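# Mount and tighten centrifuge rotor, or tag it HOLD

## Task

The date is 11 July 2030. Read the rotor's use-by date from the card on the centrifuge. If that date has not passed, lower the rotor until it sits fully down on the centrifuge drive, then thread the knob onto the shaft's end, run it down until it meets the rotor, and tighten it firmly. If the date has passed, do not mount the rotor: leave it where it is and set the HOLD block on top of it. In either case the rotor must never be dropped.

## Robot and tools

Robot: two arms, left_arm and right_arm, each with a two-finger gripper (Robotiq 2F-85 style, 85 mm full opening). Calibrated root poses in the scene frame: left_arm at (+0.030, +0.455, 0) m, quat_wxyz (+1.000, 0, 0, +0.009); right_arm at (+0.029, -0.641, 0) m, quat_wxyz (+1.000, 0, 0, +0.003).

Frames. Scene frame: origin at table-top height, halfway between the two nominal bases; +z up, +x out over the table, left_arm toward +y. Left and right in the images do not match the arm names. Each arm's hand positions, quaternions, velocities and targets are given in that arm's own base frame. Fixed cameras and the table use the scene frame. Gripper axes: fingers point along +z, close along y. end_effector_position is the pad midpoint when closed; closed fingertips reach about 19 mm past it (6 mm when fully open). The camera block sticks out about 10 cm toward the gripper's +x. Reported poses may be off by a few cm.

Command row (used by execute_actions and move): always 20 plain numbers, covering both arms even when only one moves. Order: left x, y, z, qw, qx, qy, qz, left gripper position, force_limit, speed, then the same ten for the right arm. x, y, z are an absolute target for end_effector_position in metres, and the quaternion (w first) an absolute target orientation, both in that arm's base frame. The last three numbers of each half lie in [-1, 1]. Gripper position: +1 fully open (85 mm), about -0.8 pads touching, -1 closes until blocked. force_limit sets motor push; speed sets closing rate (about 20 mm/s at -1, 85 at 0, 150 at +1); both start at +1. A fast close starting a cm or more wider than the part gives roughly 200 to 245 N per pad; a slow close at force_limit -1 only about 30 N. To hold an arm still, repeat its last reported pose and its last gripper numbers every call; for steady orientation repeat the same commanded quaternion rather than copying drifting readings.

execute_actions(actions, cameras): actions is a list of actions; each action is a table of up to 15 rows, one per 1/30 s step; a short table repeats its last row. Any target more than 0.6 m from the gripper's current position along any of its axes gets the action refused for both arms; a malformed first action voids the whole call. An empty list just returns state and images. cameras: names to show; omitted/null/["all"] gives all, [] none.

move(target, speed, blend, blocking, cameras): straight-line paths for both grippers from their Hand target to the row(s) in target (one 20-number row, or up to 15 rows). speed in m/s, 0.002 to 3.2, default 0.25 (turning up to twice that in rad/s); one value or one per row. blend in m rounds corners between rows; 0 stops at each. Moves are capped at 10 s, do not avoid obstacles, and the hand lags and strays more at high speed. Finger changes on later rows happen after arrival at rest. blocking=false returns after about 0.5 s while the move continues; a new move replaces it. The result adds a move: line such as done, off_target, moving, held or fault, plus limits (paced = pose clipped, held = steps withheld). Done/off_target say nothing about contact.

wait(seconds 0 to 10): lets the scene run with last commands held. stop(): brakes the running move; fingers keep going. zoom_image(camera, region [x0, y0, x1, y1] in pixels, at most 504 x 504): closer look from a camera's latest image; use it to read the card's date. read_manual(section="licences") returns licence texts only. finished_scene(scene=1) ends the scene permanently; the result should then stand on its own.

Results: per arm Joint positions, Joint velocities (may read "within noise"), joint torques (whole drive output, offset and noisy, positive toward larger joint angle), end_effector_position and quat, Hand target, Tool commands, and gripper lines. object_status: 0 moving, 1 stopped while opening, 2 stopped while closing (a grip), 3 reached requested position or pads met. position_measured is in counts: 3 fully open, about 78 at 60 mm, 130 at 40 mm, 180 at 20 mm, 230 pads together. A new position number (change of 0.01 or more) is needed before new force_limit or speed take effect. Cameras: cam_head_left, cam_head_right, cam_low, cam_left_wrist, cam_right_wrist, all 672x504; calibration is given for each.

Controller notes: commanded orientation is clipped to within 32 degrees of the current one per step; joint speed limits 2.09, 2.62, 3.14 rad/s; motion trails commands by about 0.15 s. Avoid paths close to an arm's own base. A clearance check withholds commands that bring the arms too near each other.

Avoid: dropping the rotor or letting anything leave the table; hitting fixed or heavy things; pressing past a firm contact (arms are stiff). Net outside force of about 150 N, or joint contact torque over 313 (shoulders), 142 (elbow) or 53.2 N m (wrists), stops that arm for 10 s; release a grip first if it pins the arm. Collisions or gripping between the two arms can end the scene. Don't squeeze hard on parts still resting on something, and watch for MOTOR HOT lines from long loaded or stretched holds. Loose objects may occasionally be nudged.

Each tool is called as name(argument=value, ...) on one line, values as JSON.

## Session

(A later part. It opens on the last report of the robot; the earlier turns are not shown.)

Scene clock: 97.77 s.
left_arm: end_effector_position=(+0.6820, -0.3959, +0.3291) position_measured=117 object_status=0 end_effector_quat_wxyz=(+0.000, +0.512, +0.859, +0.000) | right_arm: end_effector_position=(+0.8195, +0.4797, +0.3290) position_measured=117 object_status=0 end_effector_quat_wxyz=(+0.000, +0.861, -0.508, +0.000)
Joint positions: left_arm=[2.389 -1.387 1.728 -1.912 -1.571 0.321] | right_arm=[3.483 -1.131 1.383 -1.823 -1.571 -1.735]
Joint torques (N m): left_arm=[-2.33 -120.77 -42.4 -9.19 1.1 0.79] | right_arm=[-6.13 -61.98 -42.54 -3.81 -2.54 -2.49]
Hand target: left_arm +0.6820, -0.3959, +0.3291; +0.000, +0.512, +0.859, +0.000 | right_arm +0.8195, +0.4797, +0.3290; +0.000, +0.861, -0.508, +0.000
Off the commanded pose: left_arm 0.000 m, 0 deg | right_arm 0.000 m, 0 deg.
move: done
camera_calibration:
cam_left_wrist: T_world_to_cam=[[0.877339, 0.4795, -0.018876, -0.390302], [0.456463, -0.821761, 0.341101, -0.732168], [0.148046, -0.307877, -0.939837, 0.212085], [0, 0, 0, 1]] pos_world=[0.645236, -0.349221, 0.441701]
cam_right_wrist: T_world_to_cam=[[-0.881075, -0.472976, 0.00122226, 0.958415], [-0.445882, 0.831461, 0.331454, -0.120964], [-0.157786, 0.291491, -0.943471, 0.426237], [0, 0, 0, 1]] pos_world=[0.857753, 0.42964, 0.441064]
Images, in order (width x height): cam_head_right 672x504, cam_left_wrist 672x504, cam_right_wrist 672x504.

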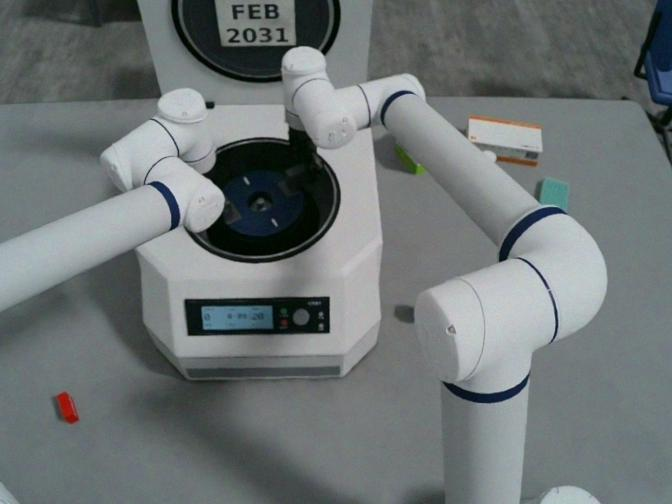

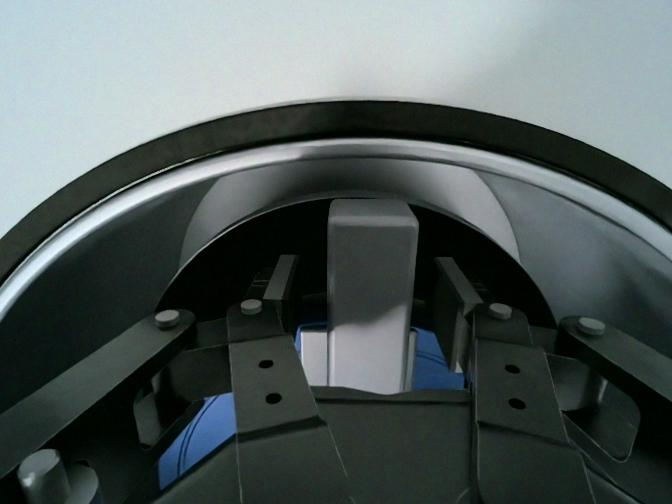

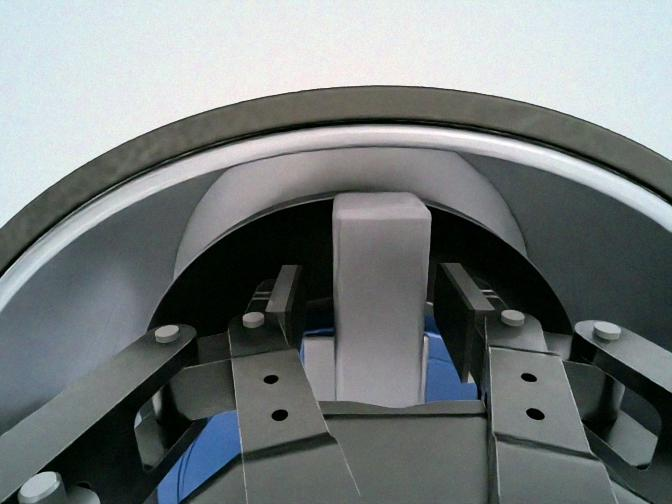

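move(target=[[0.68198, -0.39587, 0.3591, 0, 0.5117, 0.8592, 0, 0.1, 0, -1, 0.81954, 0.47967, 0.3590, 0, 0.8614, -0.5079, 0, 0.1, 0, -1],[0.68198, -0.39587, 0.48, 0, 0.5117, 0.8592, 0, 0.1, 0, -1, 0.81954, 0.47967, 0.48, 0, 0.8614, -0.5079, 0, 0.1, 0, -1]], speed=[0.04, 0.25], blend=[0.01, 0], cameras=["cam_head_right", "cam_left_wrist", "cam_right_wrist"])

Scene clock: 99.83 s.
left_arm: end_effector_position=(+0.6820, -0.3959, +0.4799) position_measured=117 object_status=3 end_effector_quat_wxyz=(+0.000, +0.512, +0.859, +0.000) | right_arm: end_effector_position=(+0.8195, +0.4796, +0.4799) position_measured=117 object_status=3 end_effector_quat_wxyz=(+0.000, +0.861, -0.508, +0.000)
Joint positions: left_arm=[2.389 -1.439 1.518 -1.65 -1.571 0.321] | right_arm=[3.483 -1.163 1.163 -1.571 -1.571 -1.735]
Joint torques (N m): left_arm=[-0.87 -123.58 -63.36 -1.38 -1.06 0.79] | right_arm=[4.03 -53.56 -54.61 -1.72 -0.2 -1.11]
Hand target: left_arm +0.6820, -0.3959, +0.4800; +0.000, +0.512, +0.859, +0.000 | right_arm +0.8195, +0.4797, +0.4800; +0.000, +0.861, -0.508, +0.000
Off the commanded pose: left_arm 0.000 m, 0 deg | right_arm 0.000 m, 0 deg.
move: done
camera_calibration:
cam_left_wrist: T_world_to_cam=[[0.877339, 0.4795, -0.018876, -0.387456], [0.456463, -0.821761, 0.341101, -0.783606], [0.148046, -0.307877, -0.939837, 0.353812], [0, 0, 0, 1]] pos_world=[0.645236, -0.349221, 0.592501]
cam_right_wrist: T_world_to_cam=[[-0.881082, -0.472962, 0.00117797, 0.958257], [-0.445869, 0.831437, 0.331533, -0.171028], [-0.157782, 0.291582, -0.943443, 0.568547], [0, 0, 0, 1]] pos_world=[0.857753, 0.42964, 0.591964]
Images, in order (width x height): cam_head_right 672x504, cam_left_wrist 672x504, cam_right_wrist 672x504.

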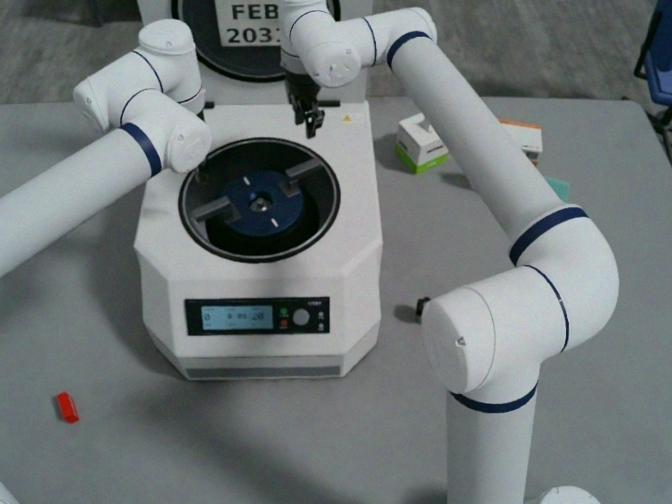

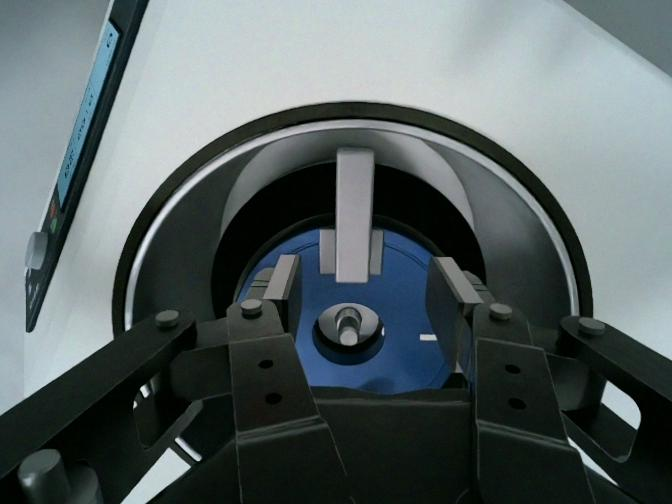

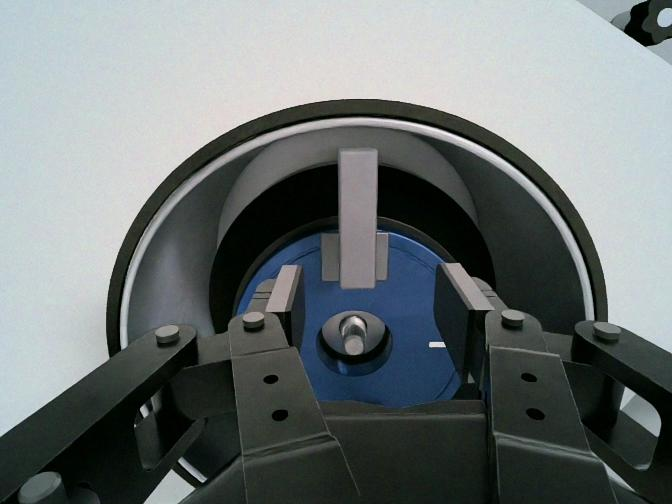

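zoom_image(camera="cam_left_wrist", region=[220, 220, 480, 415])

zoom_image(camera="cam_right_wrist", region=[230, 220, 490, 415])

Scaled by 1.938.

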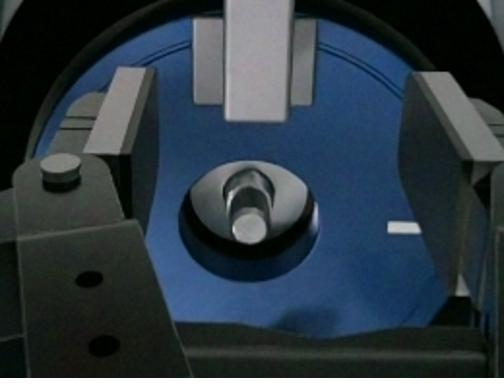

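Scaled by 1.938.

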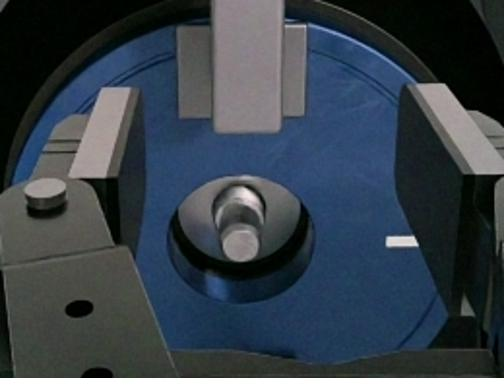

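move(target=[[0.713, -0.318, 0.456, 0.1520, 0.6840, 0.6950, -0.1610, 0.1, 0, -1, 0.70, 0.33, 0.44, 0, 0.9816, 0.1908, 0, 0.1, 0, -1],[0.7439, -0.2405, 0.4325, 0.2988, 0.6408, 0.6408, -0.2988, 0.1, 0, -1, 0.594, 0.178, 0.28, 0, 0.6018, 0.7986, 0, 0.1, 0, -1]], speed=0.55, blend=[0.04, 0], cameras=["cam_head_right", "cam_left_wrist", "cam_right_wrist"])

Scene clock: 108.10 s.
left_arm: end_effector_position=(+0.7439, -0.2405, +0.4325) position_measured=117 object_status=3 end_effector_quat_wxyz=(+0.299, +0.641, +0.641, -0.299) | right_arm: end_effector_position=(+0.5940, +0.1780, +0.2800) position_measured=117 object_status=3 end_effector_quat_wxyz=(+0.000, +0.602, +0.799, +0.000)
Joint positions: left_arm=[2.863 -1.429 1.839 -2.297 -2.399 1.153] | right_arm=[3.142 -1.632 2.084 -2.022 -1.571 -4.991]
Joint torques (N m): left_arm=[14.65 -76.81 -41.52 -10.16 -2.97 3.21] | right_arm=[-13.49 -37.23 -35.4 -3.85 1.93 -3.57]
Hand target: left_arm +0.7439, -0.2405, +0.4325; +0.299, +0.641, +0.641, -0.299 | right_arm +0.5940, +0.1780, +0.2800; +0.000, +0.602, +0.799, +0.000
Off the commanded pose: left_arm 0.000 m, 0 deg | right_arm 0.000 m, 0 deg.
move: done
camera_calibration:
cam_left_wrist: T_world_to_cam=[[0.999814, -0.0121412, -0.0149666, -0.728236], [0.00989614, -0.34295, 0.939301, -0.479403], [-0.016537, -0.939275, -0.342766, 0.0602693], [0, 0, 0, 1]] pos_world=[0.733842, -0.116644, 0.460063]
cam_right_wrist: T_world_to_cam=[[0.964727, 0.263251, 0.00122031, -0.610427], [0.247973, -0.910275, 0.331525, -0.0566279], [0.0883853, -0.319529, -0.943445, 0.394878], [0, 0, 0, 1]] pos_world=[0.568036, 0.235323, 0.392064]
Images, in order (width x height): cam_head_right 672x504, cam_left_wrist 672x504, cam_right_wrist 672x504.

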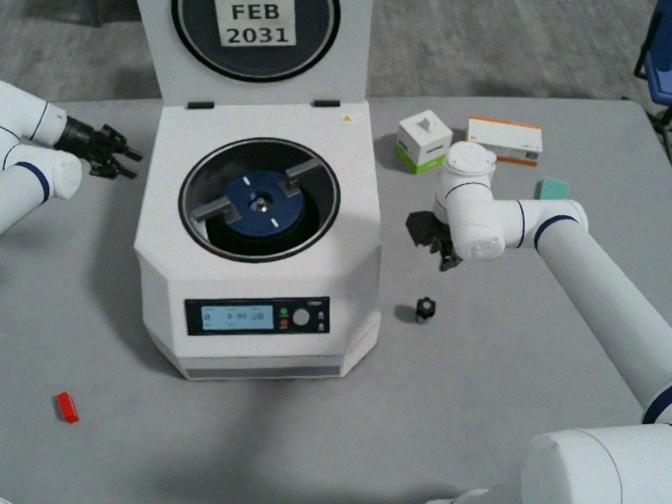

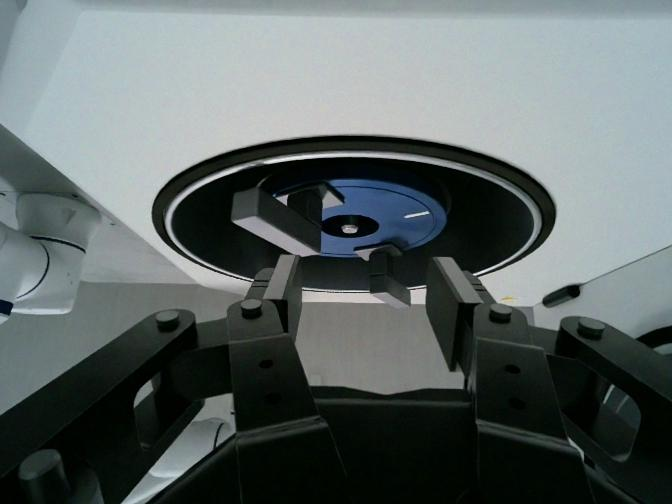

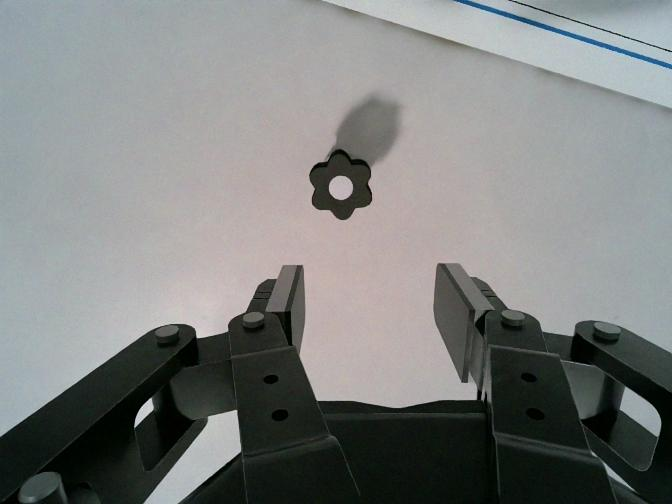

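zoom_image(camera="cam_right_wrist", region=[270, 80, 430, 240])

zoom_image(camera="cam_head_right", region=[390, 270, 470, 340])

zoom_image(camera="cam_left_wrist", region=[220, 150, 480, 310])

Scaled by 3.150.

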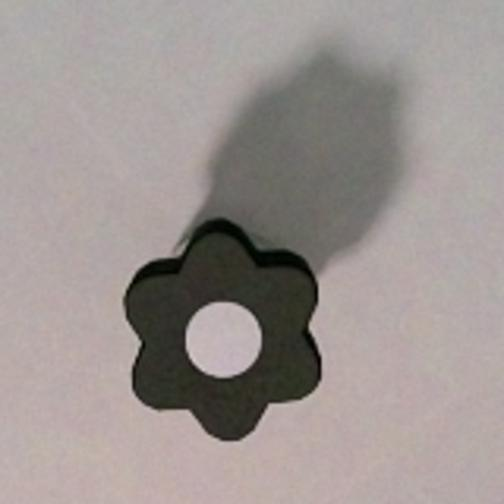

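Scaled by 6.300.

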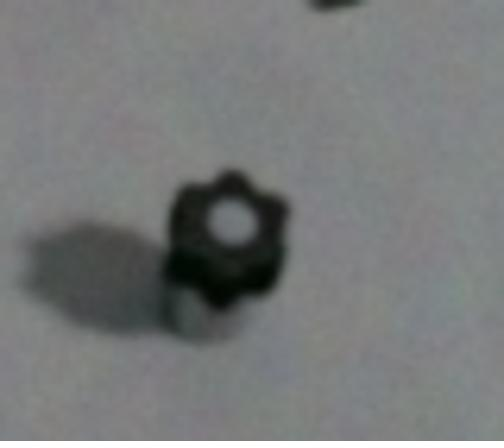

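Scaled by 1.938.

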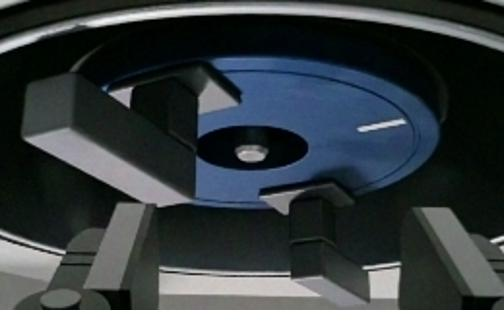

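move(target=[0.7439, -0.2405, 0.4325, 0.2988, 0.6408, 0.6408, -0.2988, 0.1, 0, -1, 0.5884, 0.1722, 0.16, 0, 0.5807, 0.8141, 0, 0.75, 0, 0], speed=0.25, cameras=["cam_right_wrist"])

Scene clock: 110.90 s.
left_arm: end_effector_position=(+0.7439, -0.2405, +0.4325) position_measured=117 object_status=3 end_effector_quat_wxyz=(+0.299, +0.641, +0.641, -0.299) | right_arm: end_effector_position=(+0.5884, +0.1722, +0.1601) position_measured=35 object_status=3 end_effector_quat_wxyz=(+0.000, +0.581, +0.814, +0.000)
Joint positions: left_arm=[2.863 -1.429 1.839 -2.297 -2.399 1.153] | right_arm=[3.133 -1.517 2.22 -2.274 -1.571 -5.053]
Joint torques (N m): left_arm=[15.94 -75.91 -41.29 -10.12 -2.64 3.18] | right_arm=[-16.27 -24.75 -28.9 -3.45 2.1 -3.5]
Hand target: left_arm +0.7439, -0.2405, +0.4325; +0.299, +0.641, +0.641, -0.299 | right_arm +0.5884, +0.1722, +0.1600; +0.000, +0.581, +0.814, +0.000
Off the commanded pose: left_arm 0.000 m, 0 deg | right_arm 0.000 m, 0 deg.
move: done
camera_calibration:
cam_right_wrist: T_world_to_cam=[[0.949579, 0.313527, 0.00118047, -0.603017], [0.295423, -0.895996, 0.331537, -0.0511367], [0.105003, -0.314471, -0.943442, 0.269756], [0, 0, 0, 1]] pos_world=[0.559394, 0.228074, 0.272164]
Images, in order (width x height): cam_right_wrist 672x504.

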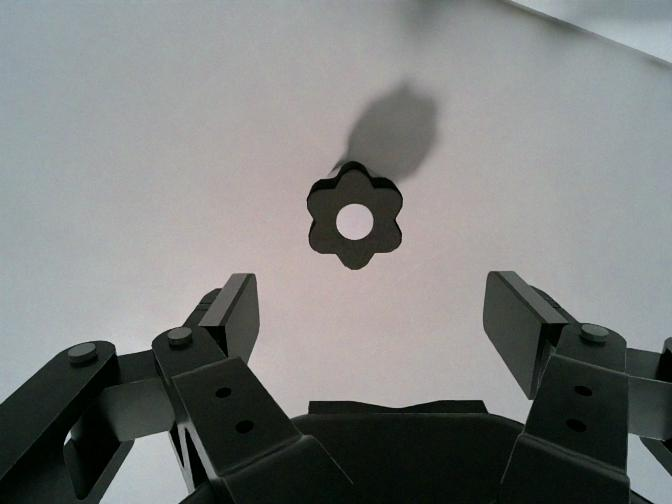

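zoom_image(camera="cam_right_wrist", region=[280, 140, 430, 290])

zoom_image(camera="cam_right_wrist", region=[140, 200, 600, 440])

Scaled by 3.360.

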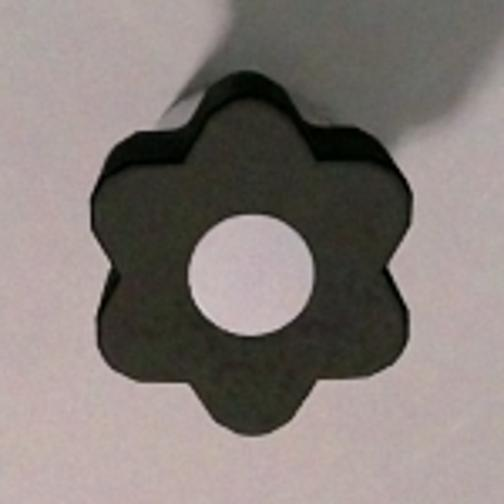

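Scaled by 1.096.

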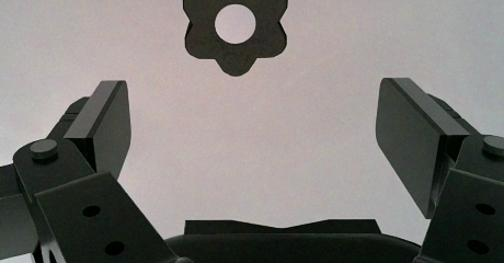

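move(target=[0.7439, -0.2405, 0.4325, 0.2988, 0.6408, 0.6408, -0.2988, 0.1, 0, -1, 0.5884, 0.1722, 0.118, 0, 0.5807, 0.8141, 0, 0.75, 0, 0], speed=0.1, cameras=["cam_right_wrist", "cam_head_left"])

zoom_image(camera="cam_right_wrist", region=[200, 160, 540, 415])

zoom_image(camera="cam_head_left", region=[390, 220, 510, 340])

Scene clock: 113.30 s.
left_arm: end_effector_position=(+0.7439, -0.2405, +0.4325) position_measured=117 object_status=3 end_effector_quat_wxyz=(+0.299, +0.641, +0.641, -0.299) | right_arm: end_effector_position=(+0.5884, +0.1722, +0.1181) position_measured=35 object_status=3 end_effector_quat_wxyz=(+0.000, +0.581, +0.814, +0.000)
Joint positions: left_arm=[2.863 -1.429 1.839 -2.297 -2.399 1.153] | right_arm=[3.133 -1.457 2.254 -2.367 -1.571 -5.053]
Joint torques (N m): left_arm=[15.15 -76.03 -41.5 -10.18 -3.04 3.2] | right_arm=[2.59 -29.4 -25.65 -4.03 2 -1.12]
Hand target: left_arm +0.7439, -0.2405, +0.4325; +0.299, +0.641, +0.641, -0.299 | right_arm +0.5884, +0.1722, +0.1180; +0.000, +0.581, +0.814, +0.000
Off the commanded pose: left_arm 0.000 m, 0 deg | right_arm 0.000 m, 0 deg.
move: done
camera_calibration:
cam_right_wrist: T_world_to_cam=[[0.949566, 0.313565, 0.00129983, -0.602997], [0.295428, -0.896015, 0.33148, -0.0371973], [0.105105, -0.314378, -0.943461, 0.230058], [0, 0, 0, 1]] pos_world=[0.559394, 0.228074, 0.230164]
Images, in order (width x height): cam_head_left 672x504, cam_right_wrist 672x504.

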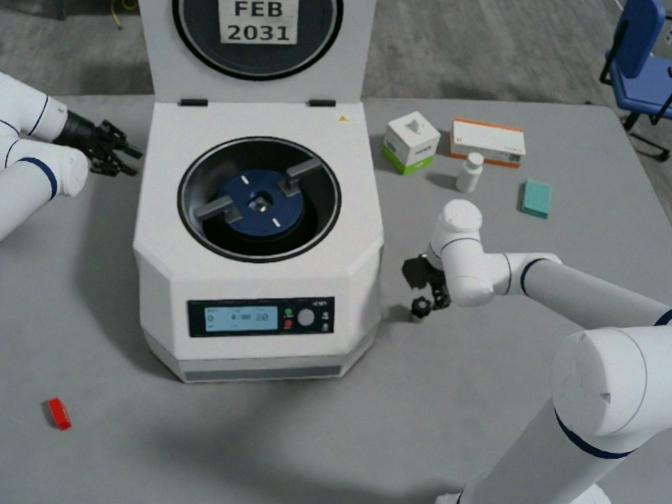

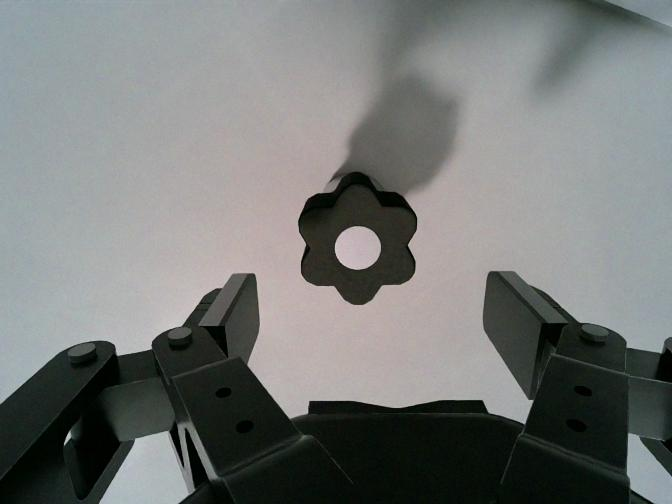

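Scaled by 1.482.

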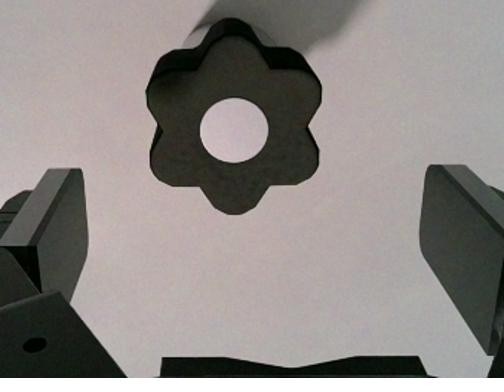

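Scaled by 4.200.

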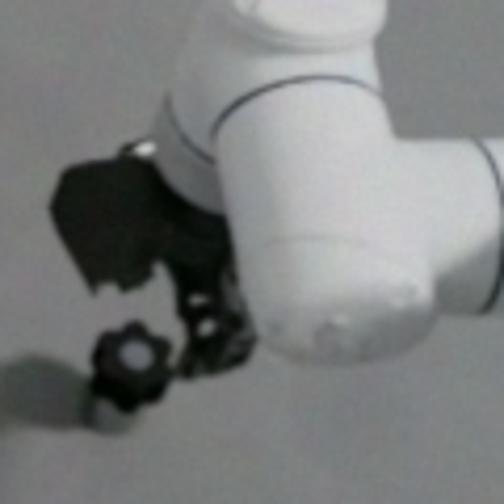

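move(target=[0.7439, -0.2405, 0.4325, 0.2988, 0.6408, 0.6408, -0.2988, 0.1, 0, -1, 0.5856, 0.1739, 0.088, 0, 0.5807, 0.8141, 0, 0.75, 0, 0], speed=0.1, cameras=["cam_right_wrist"])

zoom_image(camera="cam_right_wrist", region=[200, 160, 540, 415])

Scene clock: 115.57 s.
left_arm: end_effector_position=(+0.7439, -0.2405, +0.4325) position_measured=117 object_status=3 end_effector_quat_wxyz=(+0.299, +0.641, +0.641, -0.299) | right_arm: end_effector_position=(+0.5856, +0.1739, +0.0881) position_measured=35 object_status=3 end_effector_quat_wxyz=(+0.000, +0.581, +0.814, +0.000)
Joint positions: left_arm=[2.863 -1.429 1.839 -2.297 -2.399 1.153] | right_arm=[3.135 -1.414 2.279 -2.436 -1.571 -5.05]
Joint torques (N m): left_arm=[14.73 -77.79 -41.65 -10.13 -2.76 3.2] | right_arm=[15.85 -27.51 -22.91 -3.71 1.6 2.79]
Hand target: left_arm +0.7439, -0.2405, +0.4325; +0.299, +0.641, +0.641, -0.299 | right_arm +0.5856, +0.1739, +0.0880; +0.000, +0.581, +0.814, +0.000
Off the commanded pose: left_arm 0.000 m, 0 deg | right_arm 0.000 m, 0 deg.
move: done
camera_calibration:
cam_right_wrist: T_world_to_cam=[[0.949566, 0.313565, 0.00129983, -0.600832], [0.295428, -0.896015, 0.33148, -0.0249025], [0.105105, -0.314378, -0.943461, 0.202582], [0, 0, 0, 1]] pos_world=[0.556594, 0.229774, 0.200164]
Images, in order (width x height): cam_right_wrist 672x504.

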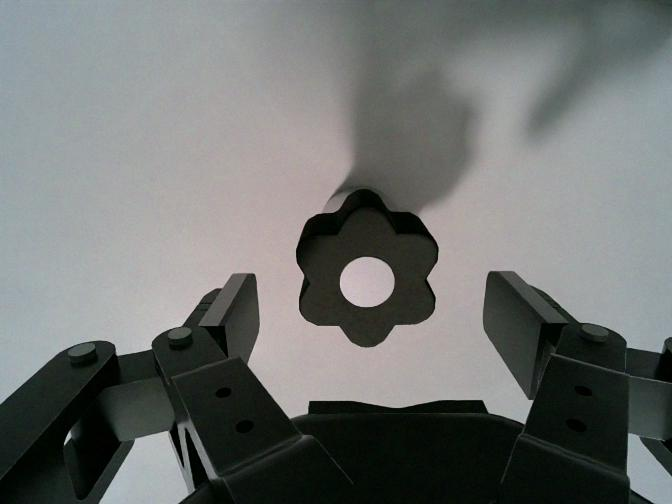

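Scaled by 1.482.

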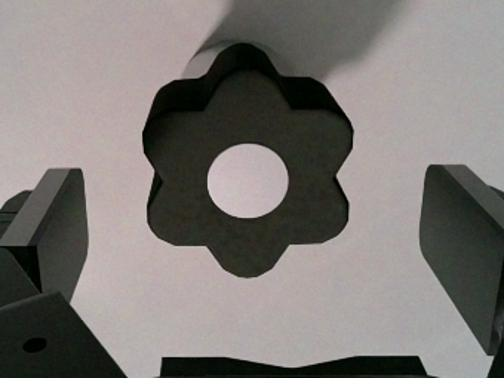

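move(target=[0.7439, -0.2405, 0.4325, 0.2988, 0.6408, 0.6408, -0.2988, 0.1, 0, -1, 0.5845, 0.1754, 0.068, 0, 0.5807, 0.8141, 0, 0.75, 0, 0], speed=0.06, cameras=["cam_right_wrist"])

zoom_image(camera="cam_right_wrist", region=[200, 180, 540, 435])

Scene clock: 117.03 s.
left_arm: end_effector_position=(+0.7439, -0.2405, +0.4325) position_measured=117 object_status=3 end_effector_quat_wxyz=(+0.299, +0.641, +0.641, -0.299) | right_arm: end_effector_position=(+0.5845, +0.1754, +0.0681) position_measured=35 object_status=3 end_effector_quat_wxyz=(+0.000, +0.581, +0.814, +0.000)
Joint positions: left_arm=[2.863 -1.429 1.839 -2.297 -2.399 1.153] | right_arm=[3.138 -1.381 2.292 -2.482 -1.571 -5.048]
Joint torques (N m): left_arm=[14.7 -77.31 -41.73 -10.17 -2.75 3.23] | right_arm=[9.59 -22.58 -21.98 -3.81 1.74 2.98]
Hand target: left_arm +0.7439, -0.2405, +0.4325; +0.299, +0.641, +0.641, -0.299 | right_arm +0.5845, +0.1754, +0.0680; +0.000, +0.581, +0.814, +0.000
Off the commanded pose: left_arm 0.000 m, 0 deg | right_arm 0.000 m, 0 deg.
move: done
camera_calibration:
cam_right_wrist: T_world_to_cam=[[0.949566, 0.313565, 0.00129983, -0.600232], [0.295428, -0.896015, 0.33148, -0.0166039], [0.105105, -0.314378, -0.943461, 0.1843], [0, 0, 0, 1]] pos_world=[0.555494, 0.231274, 0.180164]
Images, in order (width x height): cam_right_wrist 672x504.

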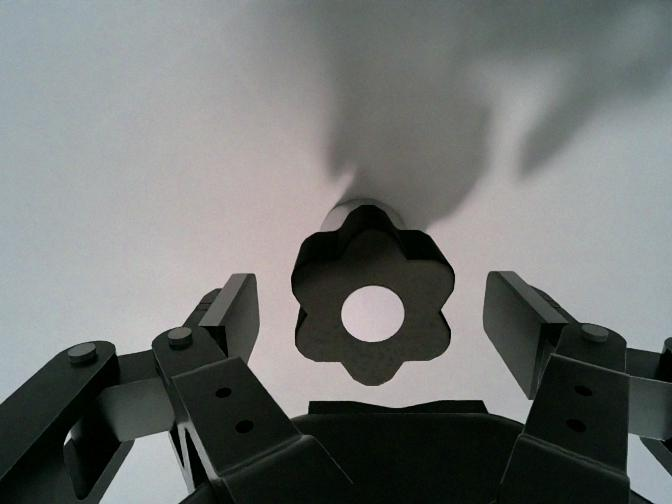

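Scaled by 1.482.

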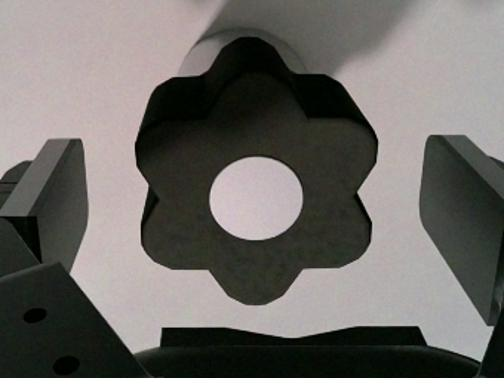

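move(target=[[0.7439, -0.2405, 0.4325, 0.2988, 0.6408, 0.6408, -0.2988, 0.1, 0, -1, 0.5842, 0.1753, 0.054, 0, 0.5807, 0.8141, 0, 0.75, 0, 0],[0.7439, -0.2405, 0.4325, 0.2988, 0.6408, 0.6408, -0.2988, 0.1, 0, -1, 0.5842, 0.1753, 0.054, 0, 0.5807, 0.8141, 0, -1, -0.7, -1]], speed=0.06, cameras=["cam_right_wrist"])

zoom_image(camera="cam_right_wrist", region=[200, 180, 540, 435])

Scene clock: 119.97 s.
left_arm: end_effector_position=(+0.7439, -0.2405, +0.4325) position_measured=117 object_status=3 end_effector_quat_wxyz=(+0.299, +0.641, +0.641, -0.299) | right_arm: end_effector_position=(+0.5842, +0.1753, +0.0540) position_measured=109 object_status=2 end_effector_quat_wxyz=(+0.000, +0.581, +0.814, +0.000)
Joint positions: left_arm=[2.863 -1.429 1.839 -2.297 -2.399 1.153] | right_arm=[3.138 -1.357 2.301 -2.515 -1.571 -5.048]
Joint torques (N m): left_arm=[14.45 -76.32 -42.05 -9.98 -2.95 3.23] | right_arm=[-8.69 -25.71 -20.99 -1.76 1.34 -3.24]
Hand target: left_arm +0.7439, -0.2405, +0.4325; +0.299, +0.641, +0.641, -0.299 | right_arm +0.5842, +0.1753, +0.0540; +0.000, +0.581, +0.814, +0.000
Off the commanded pose: left_arm 0.000 m, 0 deg | right_arm 0.000 m, 0 deg.
move: done
camera_calibration:
cam_right_wrist: T_world_to_cam=[[0.949566, 0.313565, 0.00129983, -0.599897], [0.295428, -0.896015, 0.33148, -0.011931], [0.105105, -0.314378, -0.943461, 0.170998], [0, 0, 0, 1]] pos_world=[0.555194, 0.231174, 0.166064]
Images, in order (width x height): cam_right_wrist 672x504.

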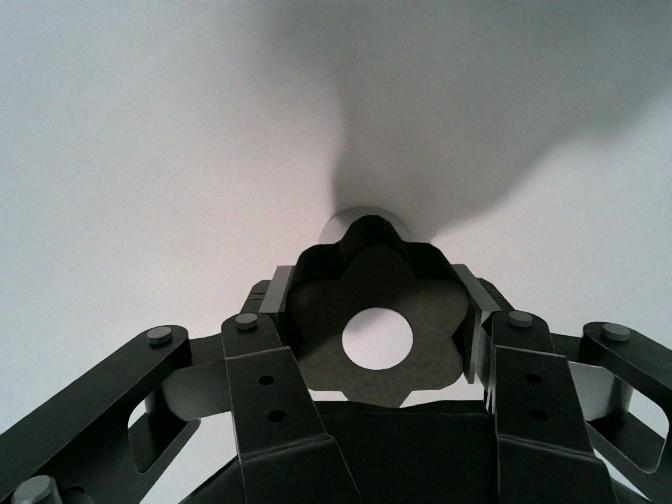

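Scaled by 1.482.

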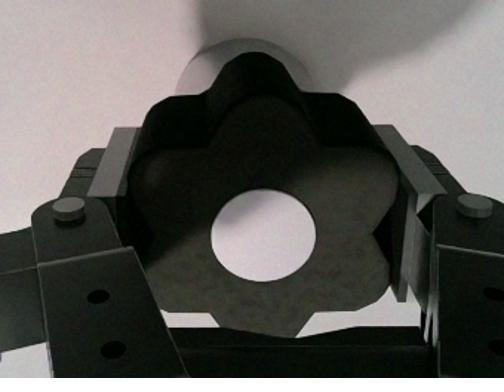

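move(target=[[0.7439, -0.2405, 0.4325, 0.2988, 0.6408, 0.6408, -0.2988, 0.1, 0, -1, 0.5842, 0.1753, 0.12, 0, 0.5807, 0.8141, 0, -1, -0.7, -1],[0.7439, -0.2405, 0.4325, 0.2988, 0.6408, 0.6408, -0.2988, 0.1, 0, -1, 0.62, 0.26, 0.45, 0, 0.5299, 0.8480, 0, -1, -0.7, -1],[0.7439, -0.2405, 0.4325, 0.2988, 0.6408, 0.6408, -0.2988, 0.1, 0, -1, 0.7535, 0.592, 0.45, 0, 0.3665, 0.9304, 0, -1, -0.7, -1]], speed=[0.08, 0.25, 0.25], blend=[0.02, 0.05, 0], cameras=["cam_head_left", "cam_head_right", "cam_left_wrist", "cam_right_wrist"])

Scene clock: 125.33 s.
left_arm: end_effector_position=(+0.7439, -0.2405, +0.4325) position_measured=117 object_status=3 end_effector_quat_wxyz=(+0.299, +0.641, +0.641, -0.299) | right_arm: end_effector_position=(+0.7535, +0.5919, +0.4500) position_measured=109 object_status=2 end_effector_quat_wxyz=(+0.000, +0.367, +0.930, +0.000)
Joint positions: left_arm=[2.863 -1.429 1.839 -2.297 -2.399 1.153] | right_arm=[3.621 -1.147 1.192 -1.616 -1.571 -5.053]
Joint torques (N m): left_arm=[13.91 -74.61 -41.68 -10.08 -2.99 2.76] | right_arm=[12.62 -59.03 -55.26 -1.55 -2.21 -3.35]
Hand target: left_arm +0.7439, -0.2405, +0.4325; +0.299, +0.641, +0.641, -0.299 | right_arm +0.7535, +0.5920, +0.4500; +0.000, +0.367, +0.930, +0.000
Off the commanded pose: left_arm 0.000 m, 0 deg | right_arm 0.000 m, 0 deg.
move: done
camera_calibration:
cam_left_wrist: T_world_to_cam=[[0.999814, -0.0121412, -0.0149666, -0.728236], [0.00989614, -0.34295, 0.939301, -0.479403], [-0.016537, -0.939275, -0.342766, 0.0602693], [0, 0, 0, 1]] pos_world=[0.733842, -0.116644, 0.460063]
cam_right_wrist: T_world_to_cam=[[0.691228, 0.722635, 0.00125828, -0.939302], [0.681476, -0.652435, 0.33154, -0.254982], [0.240404, -0.228313, -0.94344, 0.504903], [0, 0, 0, 1]] pos_world=[0.701656, 0.627689, 0.562064]
Images, in order (width x height): cam_head_left 672x504, cam_head_right 672x504, cam_left_wrist 672x504, cam_right_wrist 672x504.

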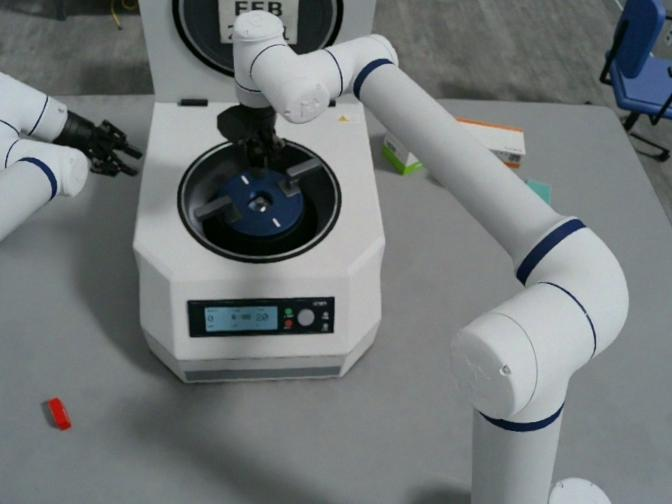

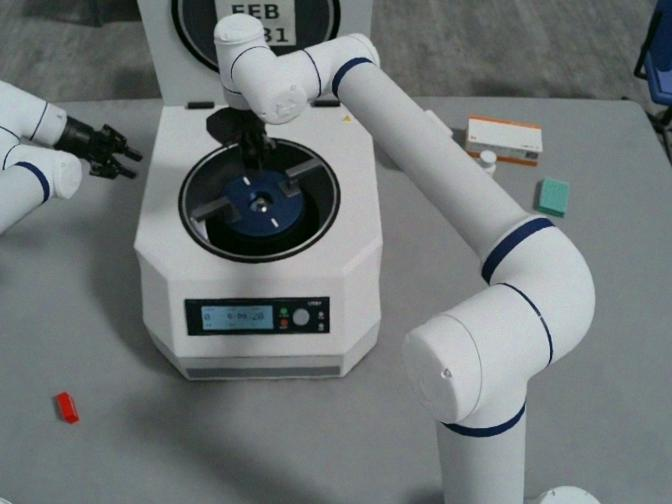

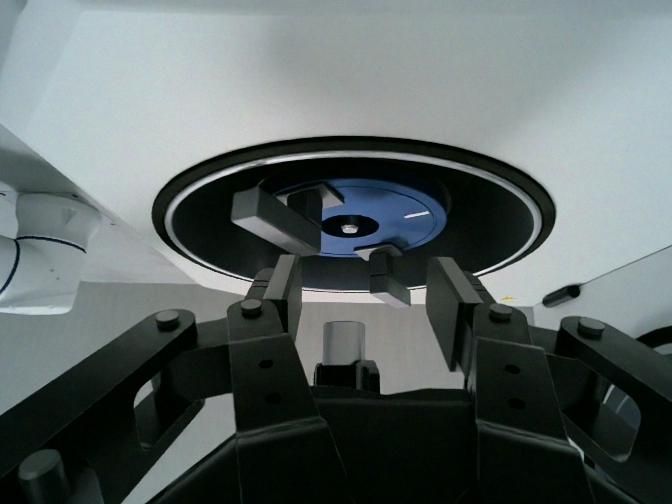

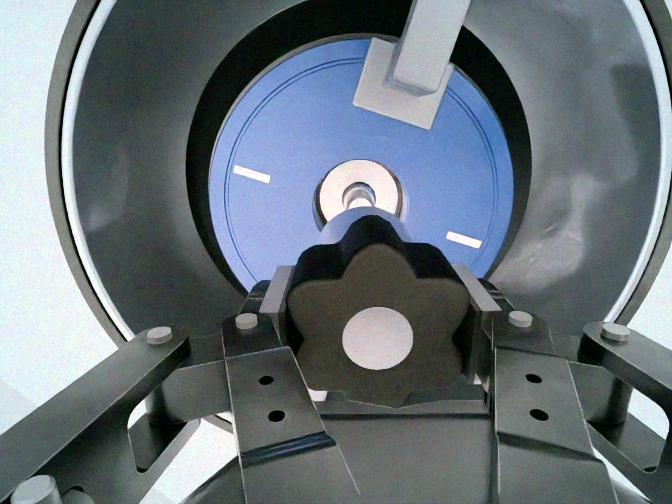

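zoom_image(camera="cam_left_wrist", region=[270, 200, 430, 400])

zoom_image(camera="cam_right_wrist", region=[270, 140, 470, 420])

zoom_image(camera="cam_head_right", region=[200, 110, 330, 240])

zoom_image(camera="cam_head_left", region=[200, 110, 330, 240])

Scaled by 2.520.

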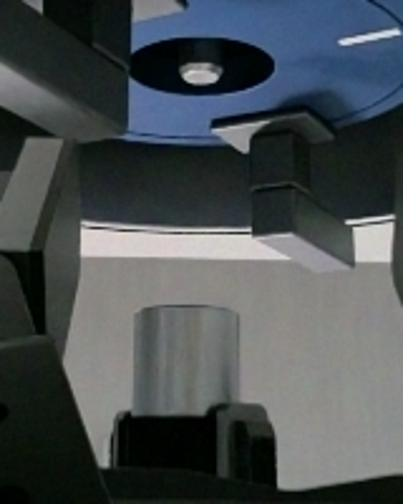

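Scaled by 1.800.

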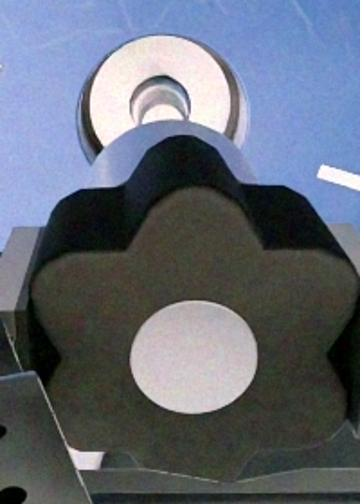

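Scaled by 3.877.

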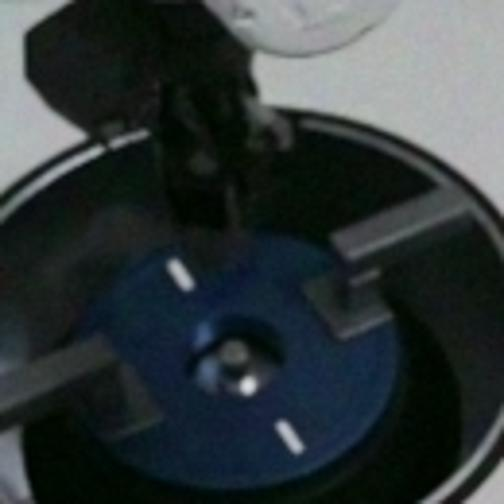

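Scaled by 3.877.

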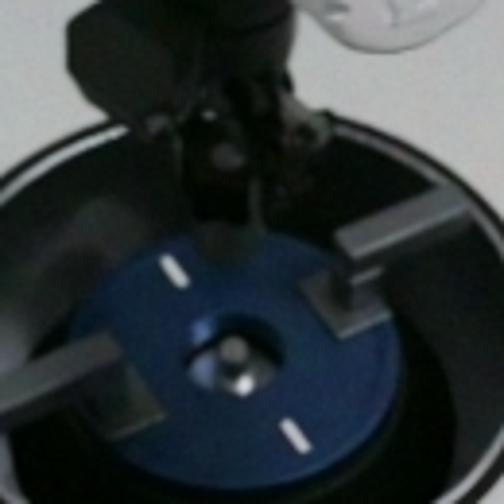

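zoom_image(camera="cam_right_wrist", region=[300, 145, 430, 265])

Scaled by 3.877.

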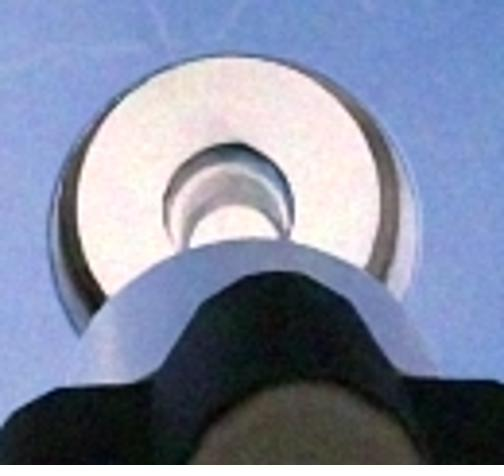

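move(target=[0.7439, -0.2405, 0.4325, 0.2988, 0.6408, 0.6408, -0.2988, 0.1, 0, -1, 0.7583, 0.5895, 0.364, 0, 0.3665, 0.9304, 0, -1, -0.7, -1], speed=0.1, cameras=["cam_head_left", "cam_head_right", "cam_left_wrist", "cam_right_wrist"])

zoom_image(camera="cam_left_wrist", region=[270, 190, 430, 350])

zoom_image(camera="cam_right_wrist", region=[270, 120, 470, 320])

zoom_image(camera="cam_head_right", region=[210, 130, 320, 240])

zoom_image(camera="cam_head_left", region=[210, 130, 320, 240])

Scene clock: 128.87 s.
left_arm: end_effector_position=(+0.7439, -0.2405, +0.4325) position_measured=117 object_status=3 end_effector_quat_wxyz=(+0.299, +0.641, +0.641, -0.299) | right_arm: end_effector_position=(+0.7583, +0.5895, +0.3642) position_measured=109 object_status=2 end_effector_quat_wxyz=(+0.000, +0.367, +0.930, +0.000)
Joint positions: left_arm=[2.863 -1.429 1.839 -2.297 -2.399 1.153] | right_arm=[3.617 -1.125 1.313 -1.758 -1.571 -5.058]
Joint torques (N m): left_arm=[14.17 -77.71 -41.8 -10.01 -2.84 2.6] | right_arm=[-14.06 -55.1 -39.49 -4.4 -1.45 -3.69]
Hand target: left_arm +0.7439, -0.2405, +0.4325; +0.299, +0.641, +0.641, -0.299 | right_arm +0.7583, +0.5895, +0.3640; +0.000, +0.367, +0.930, +0.000
Off the commanded pose: left_arm 0.000 m, 0 deg | right_arm 0.000 m, 0 deg.
move: done
camera_calibration:
cam_left_wrist: T_world_to_cam=[[0.999814, -0.0121412, -0.0149666, -0.728236], [0.00989614, -0.34295, 0.939301, -0.479403], [-0.016537, -0.939275, -0.342766, 0.0602693], [0, 0, 0, 1]] pos_world=[0.733842, -0.116644, 0.460063]
cam_right_wrist: T_world_to_cam=[[0.691228, 0.722635, 0.00125828, -0.940705], [0.681476, -0.652435, 0.33154, -0.231405], [0.240404, -0.228313, -0.94344, 0.422136], [0, 0, 0, 1]] pos_world=[0.706456, 0.625189, 0.476164]
Images, in order (width x height): cam_head_left 672x504, cam_head_right 672x504, cam_left_wrist 672x504, cam_right_wrist 672x504.

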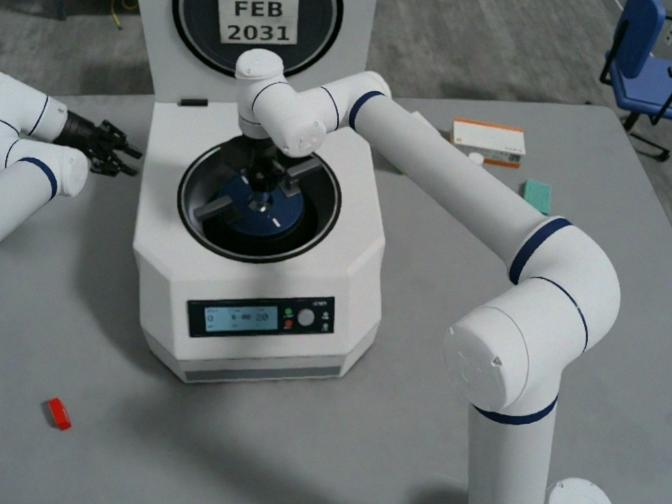

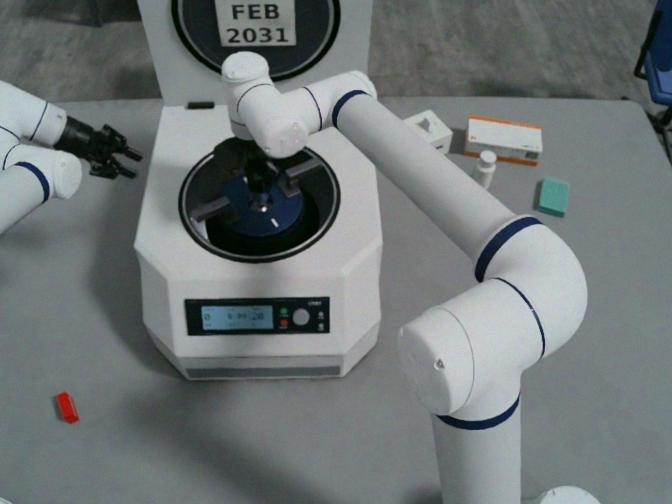

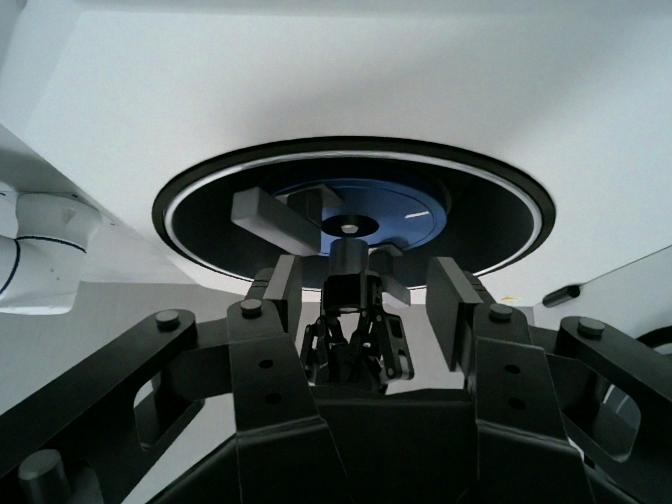

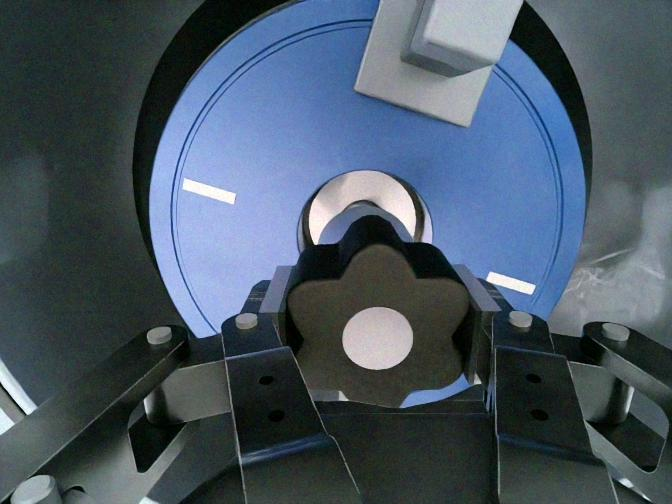

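Scaled by 3.150.

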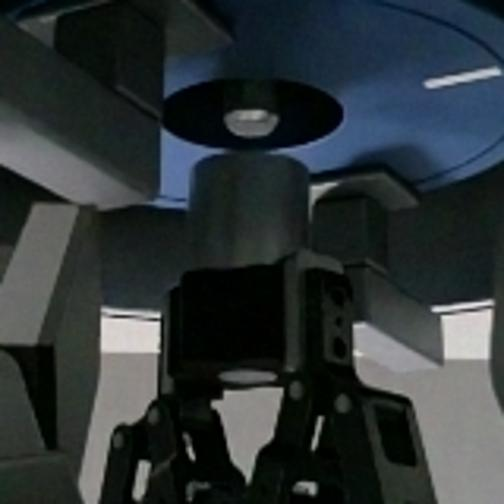

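Scaled by 2.520.

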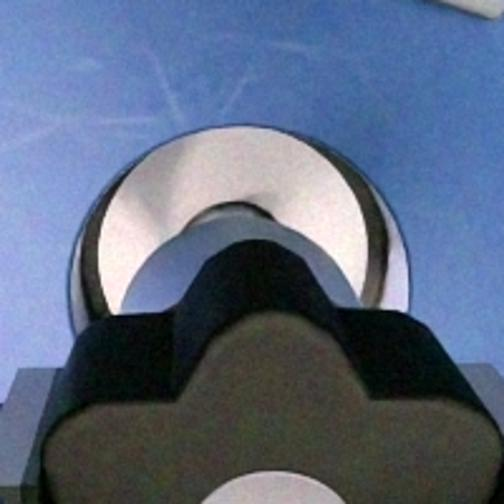

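Scaled by 4.582.

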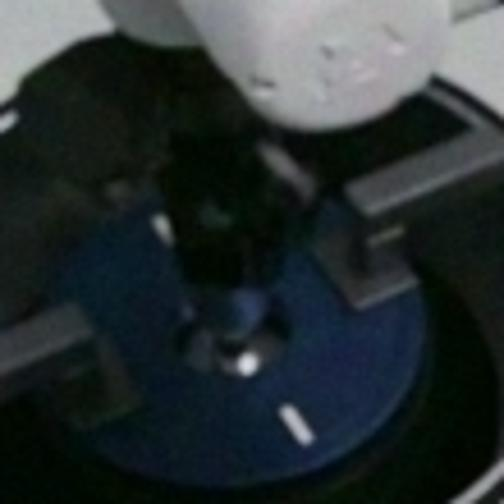

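Scaled by 4.582.

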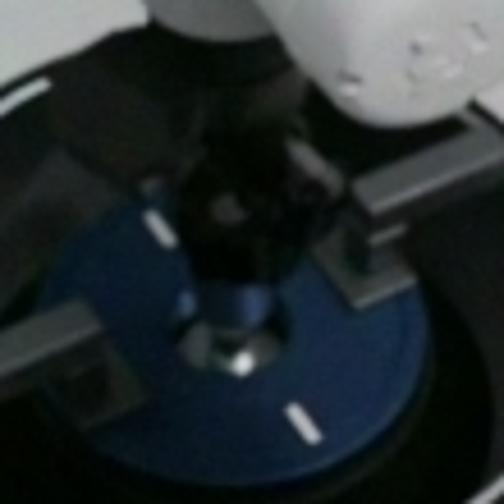

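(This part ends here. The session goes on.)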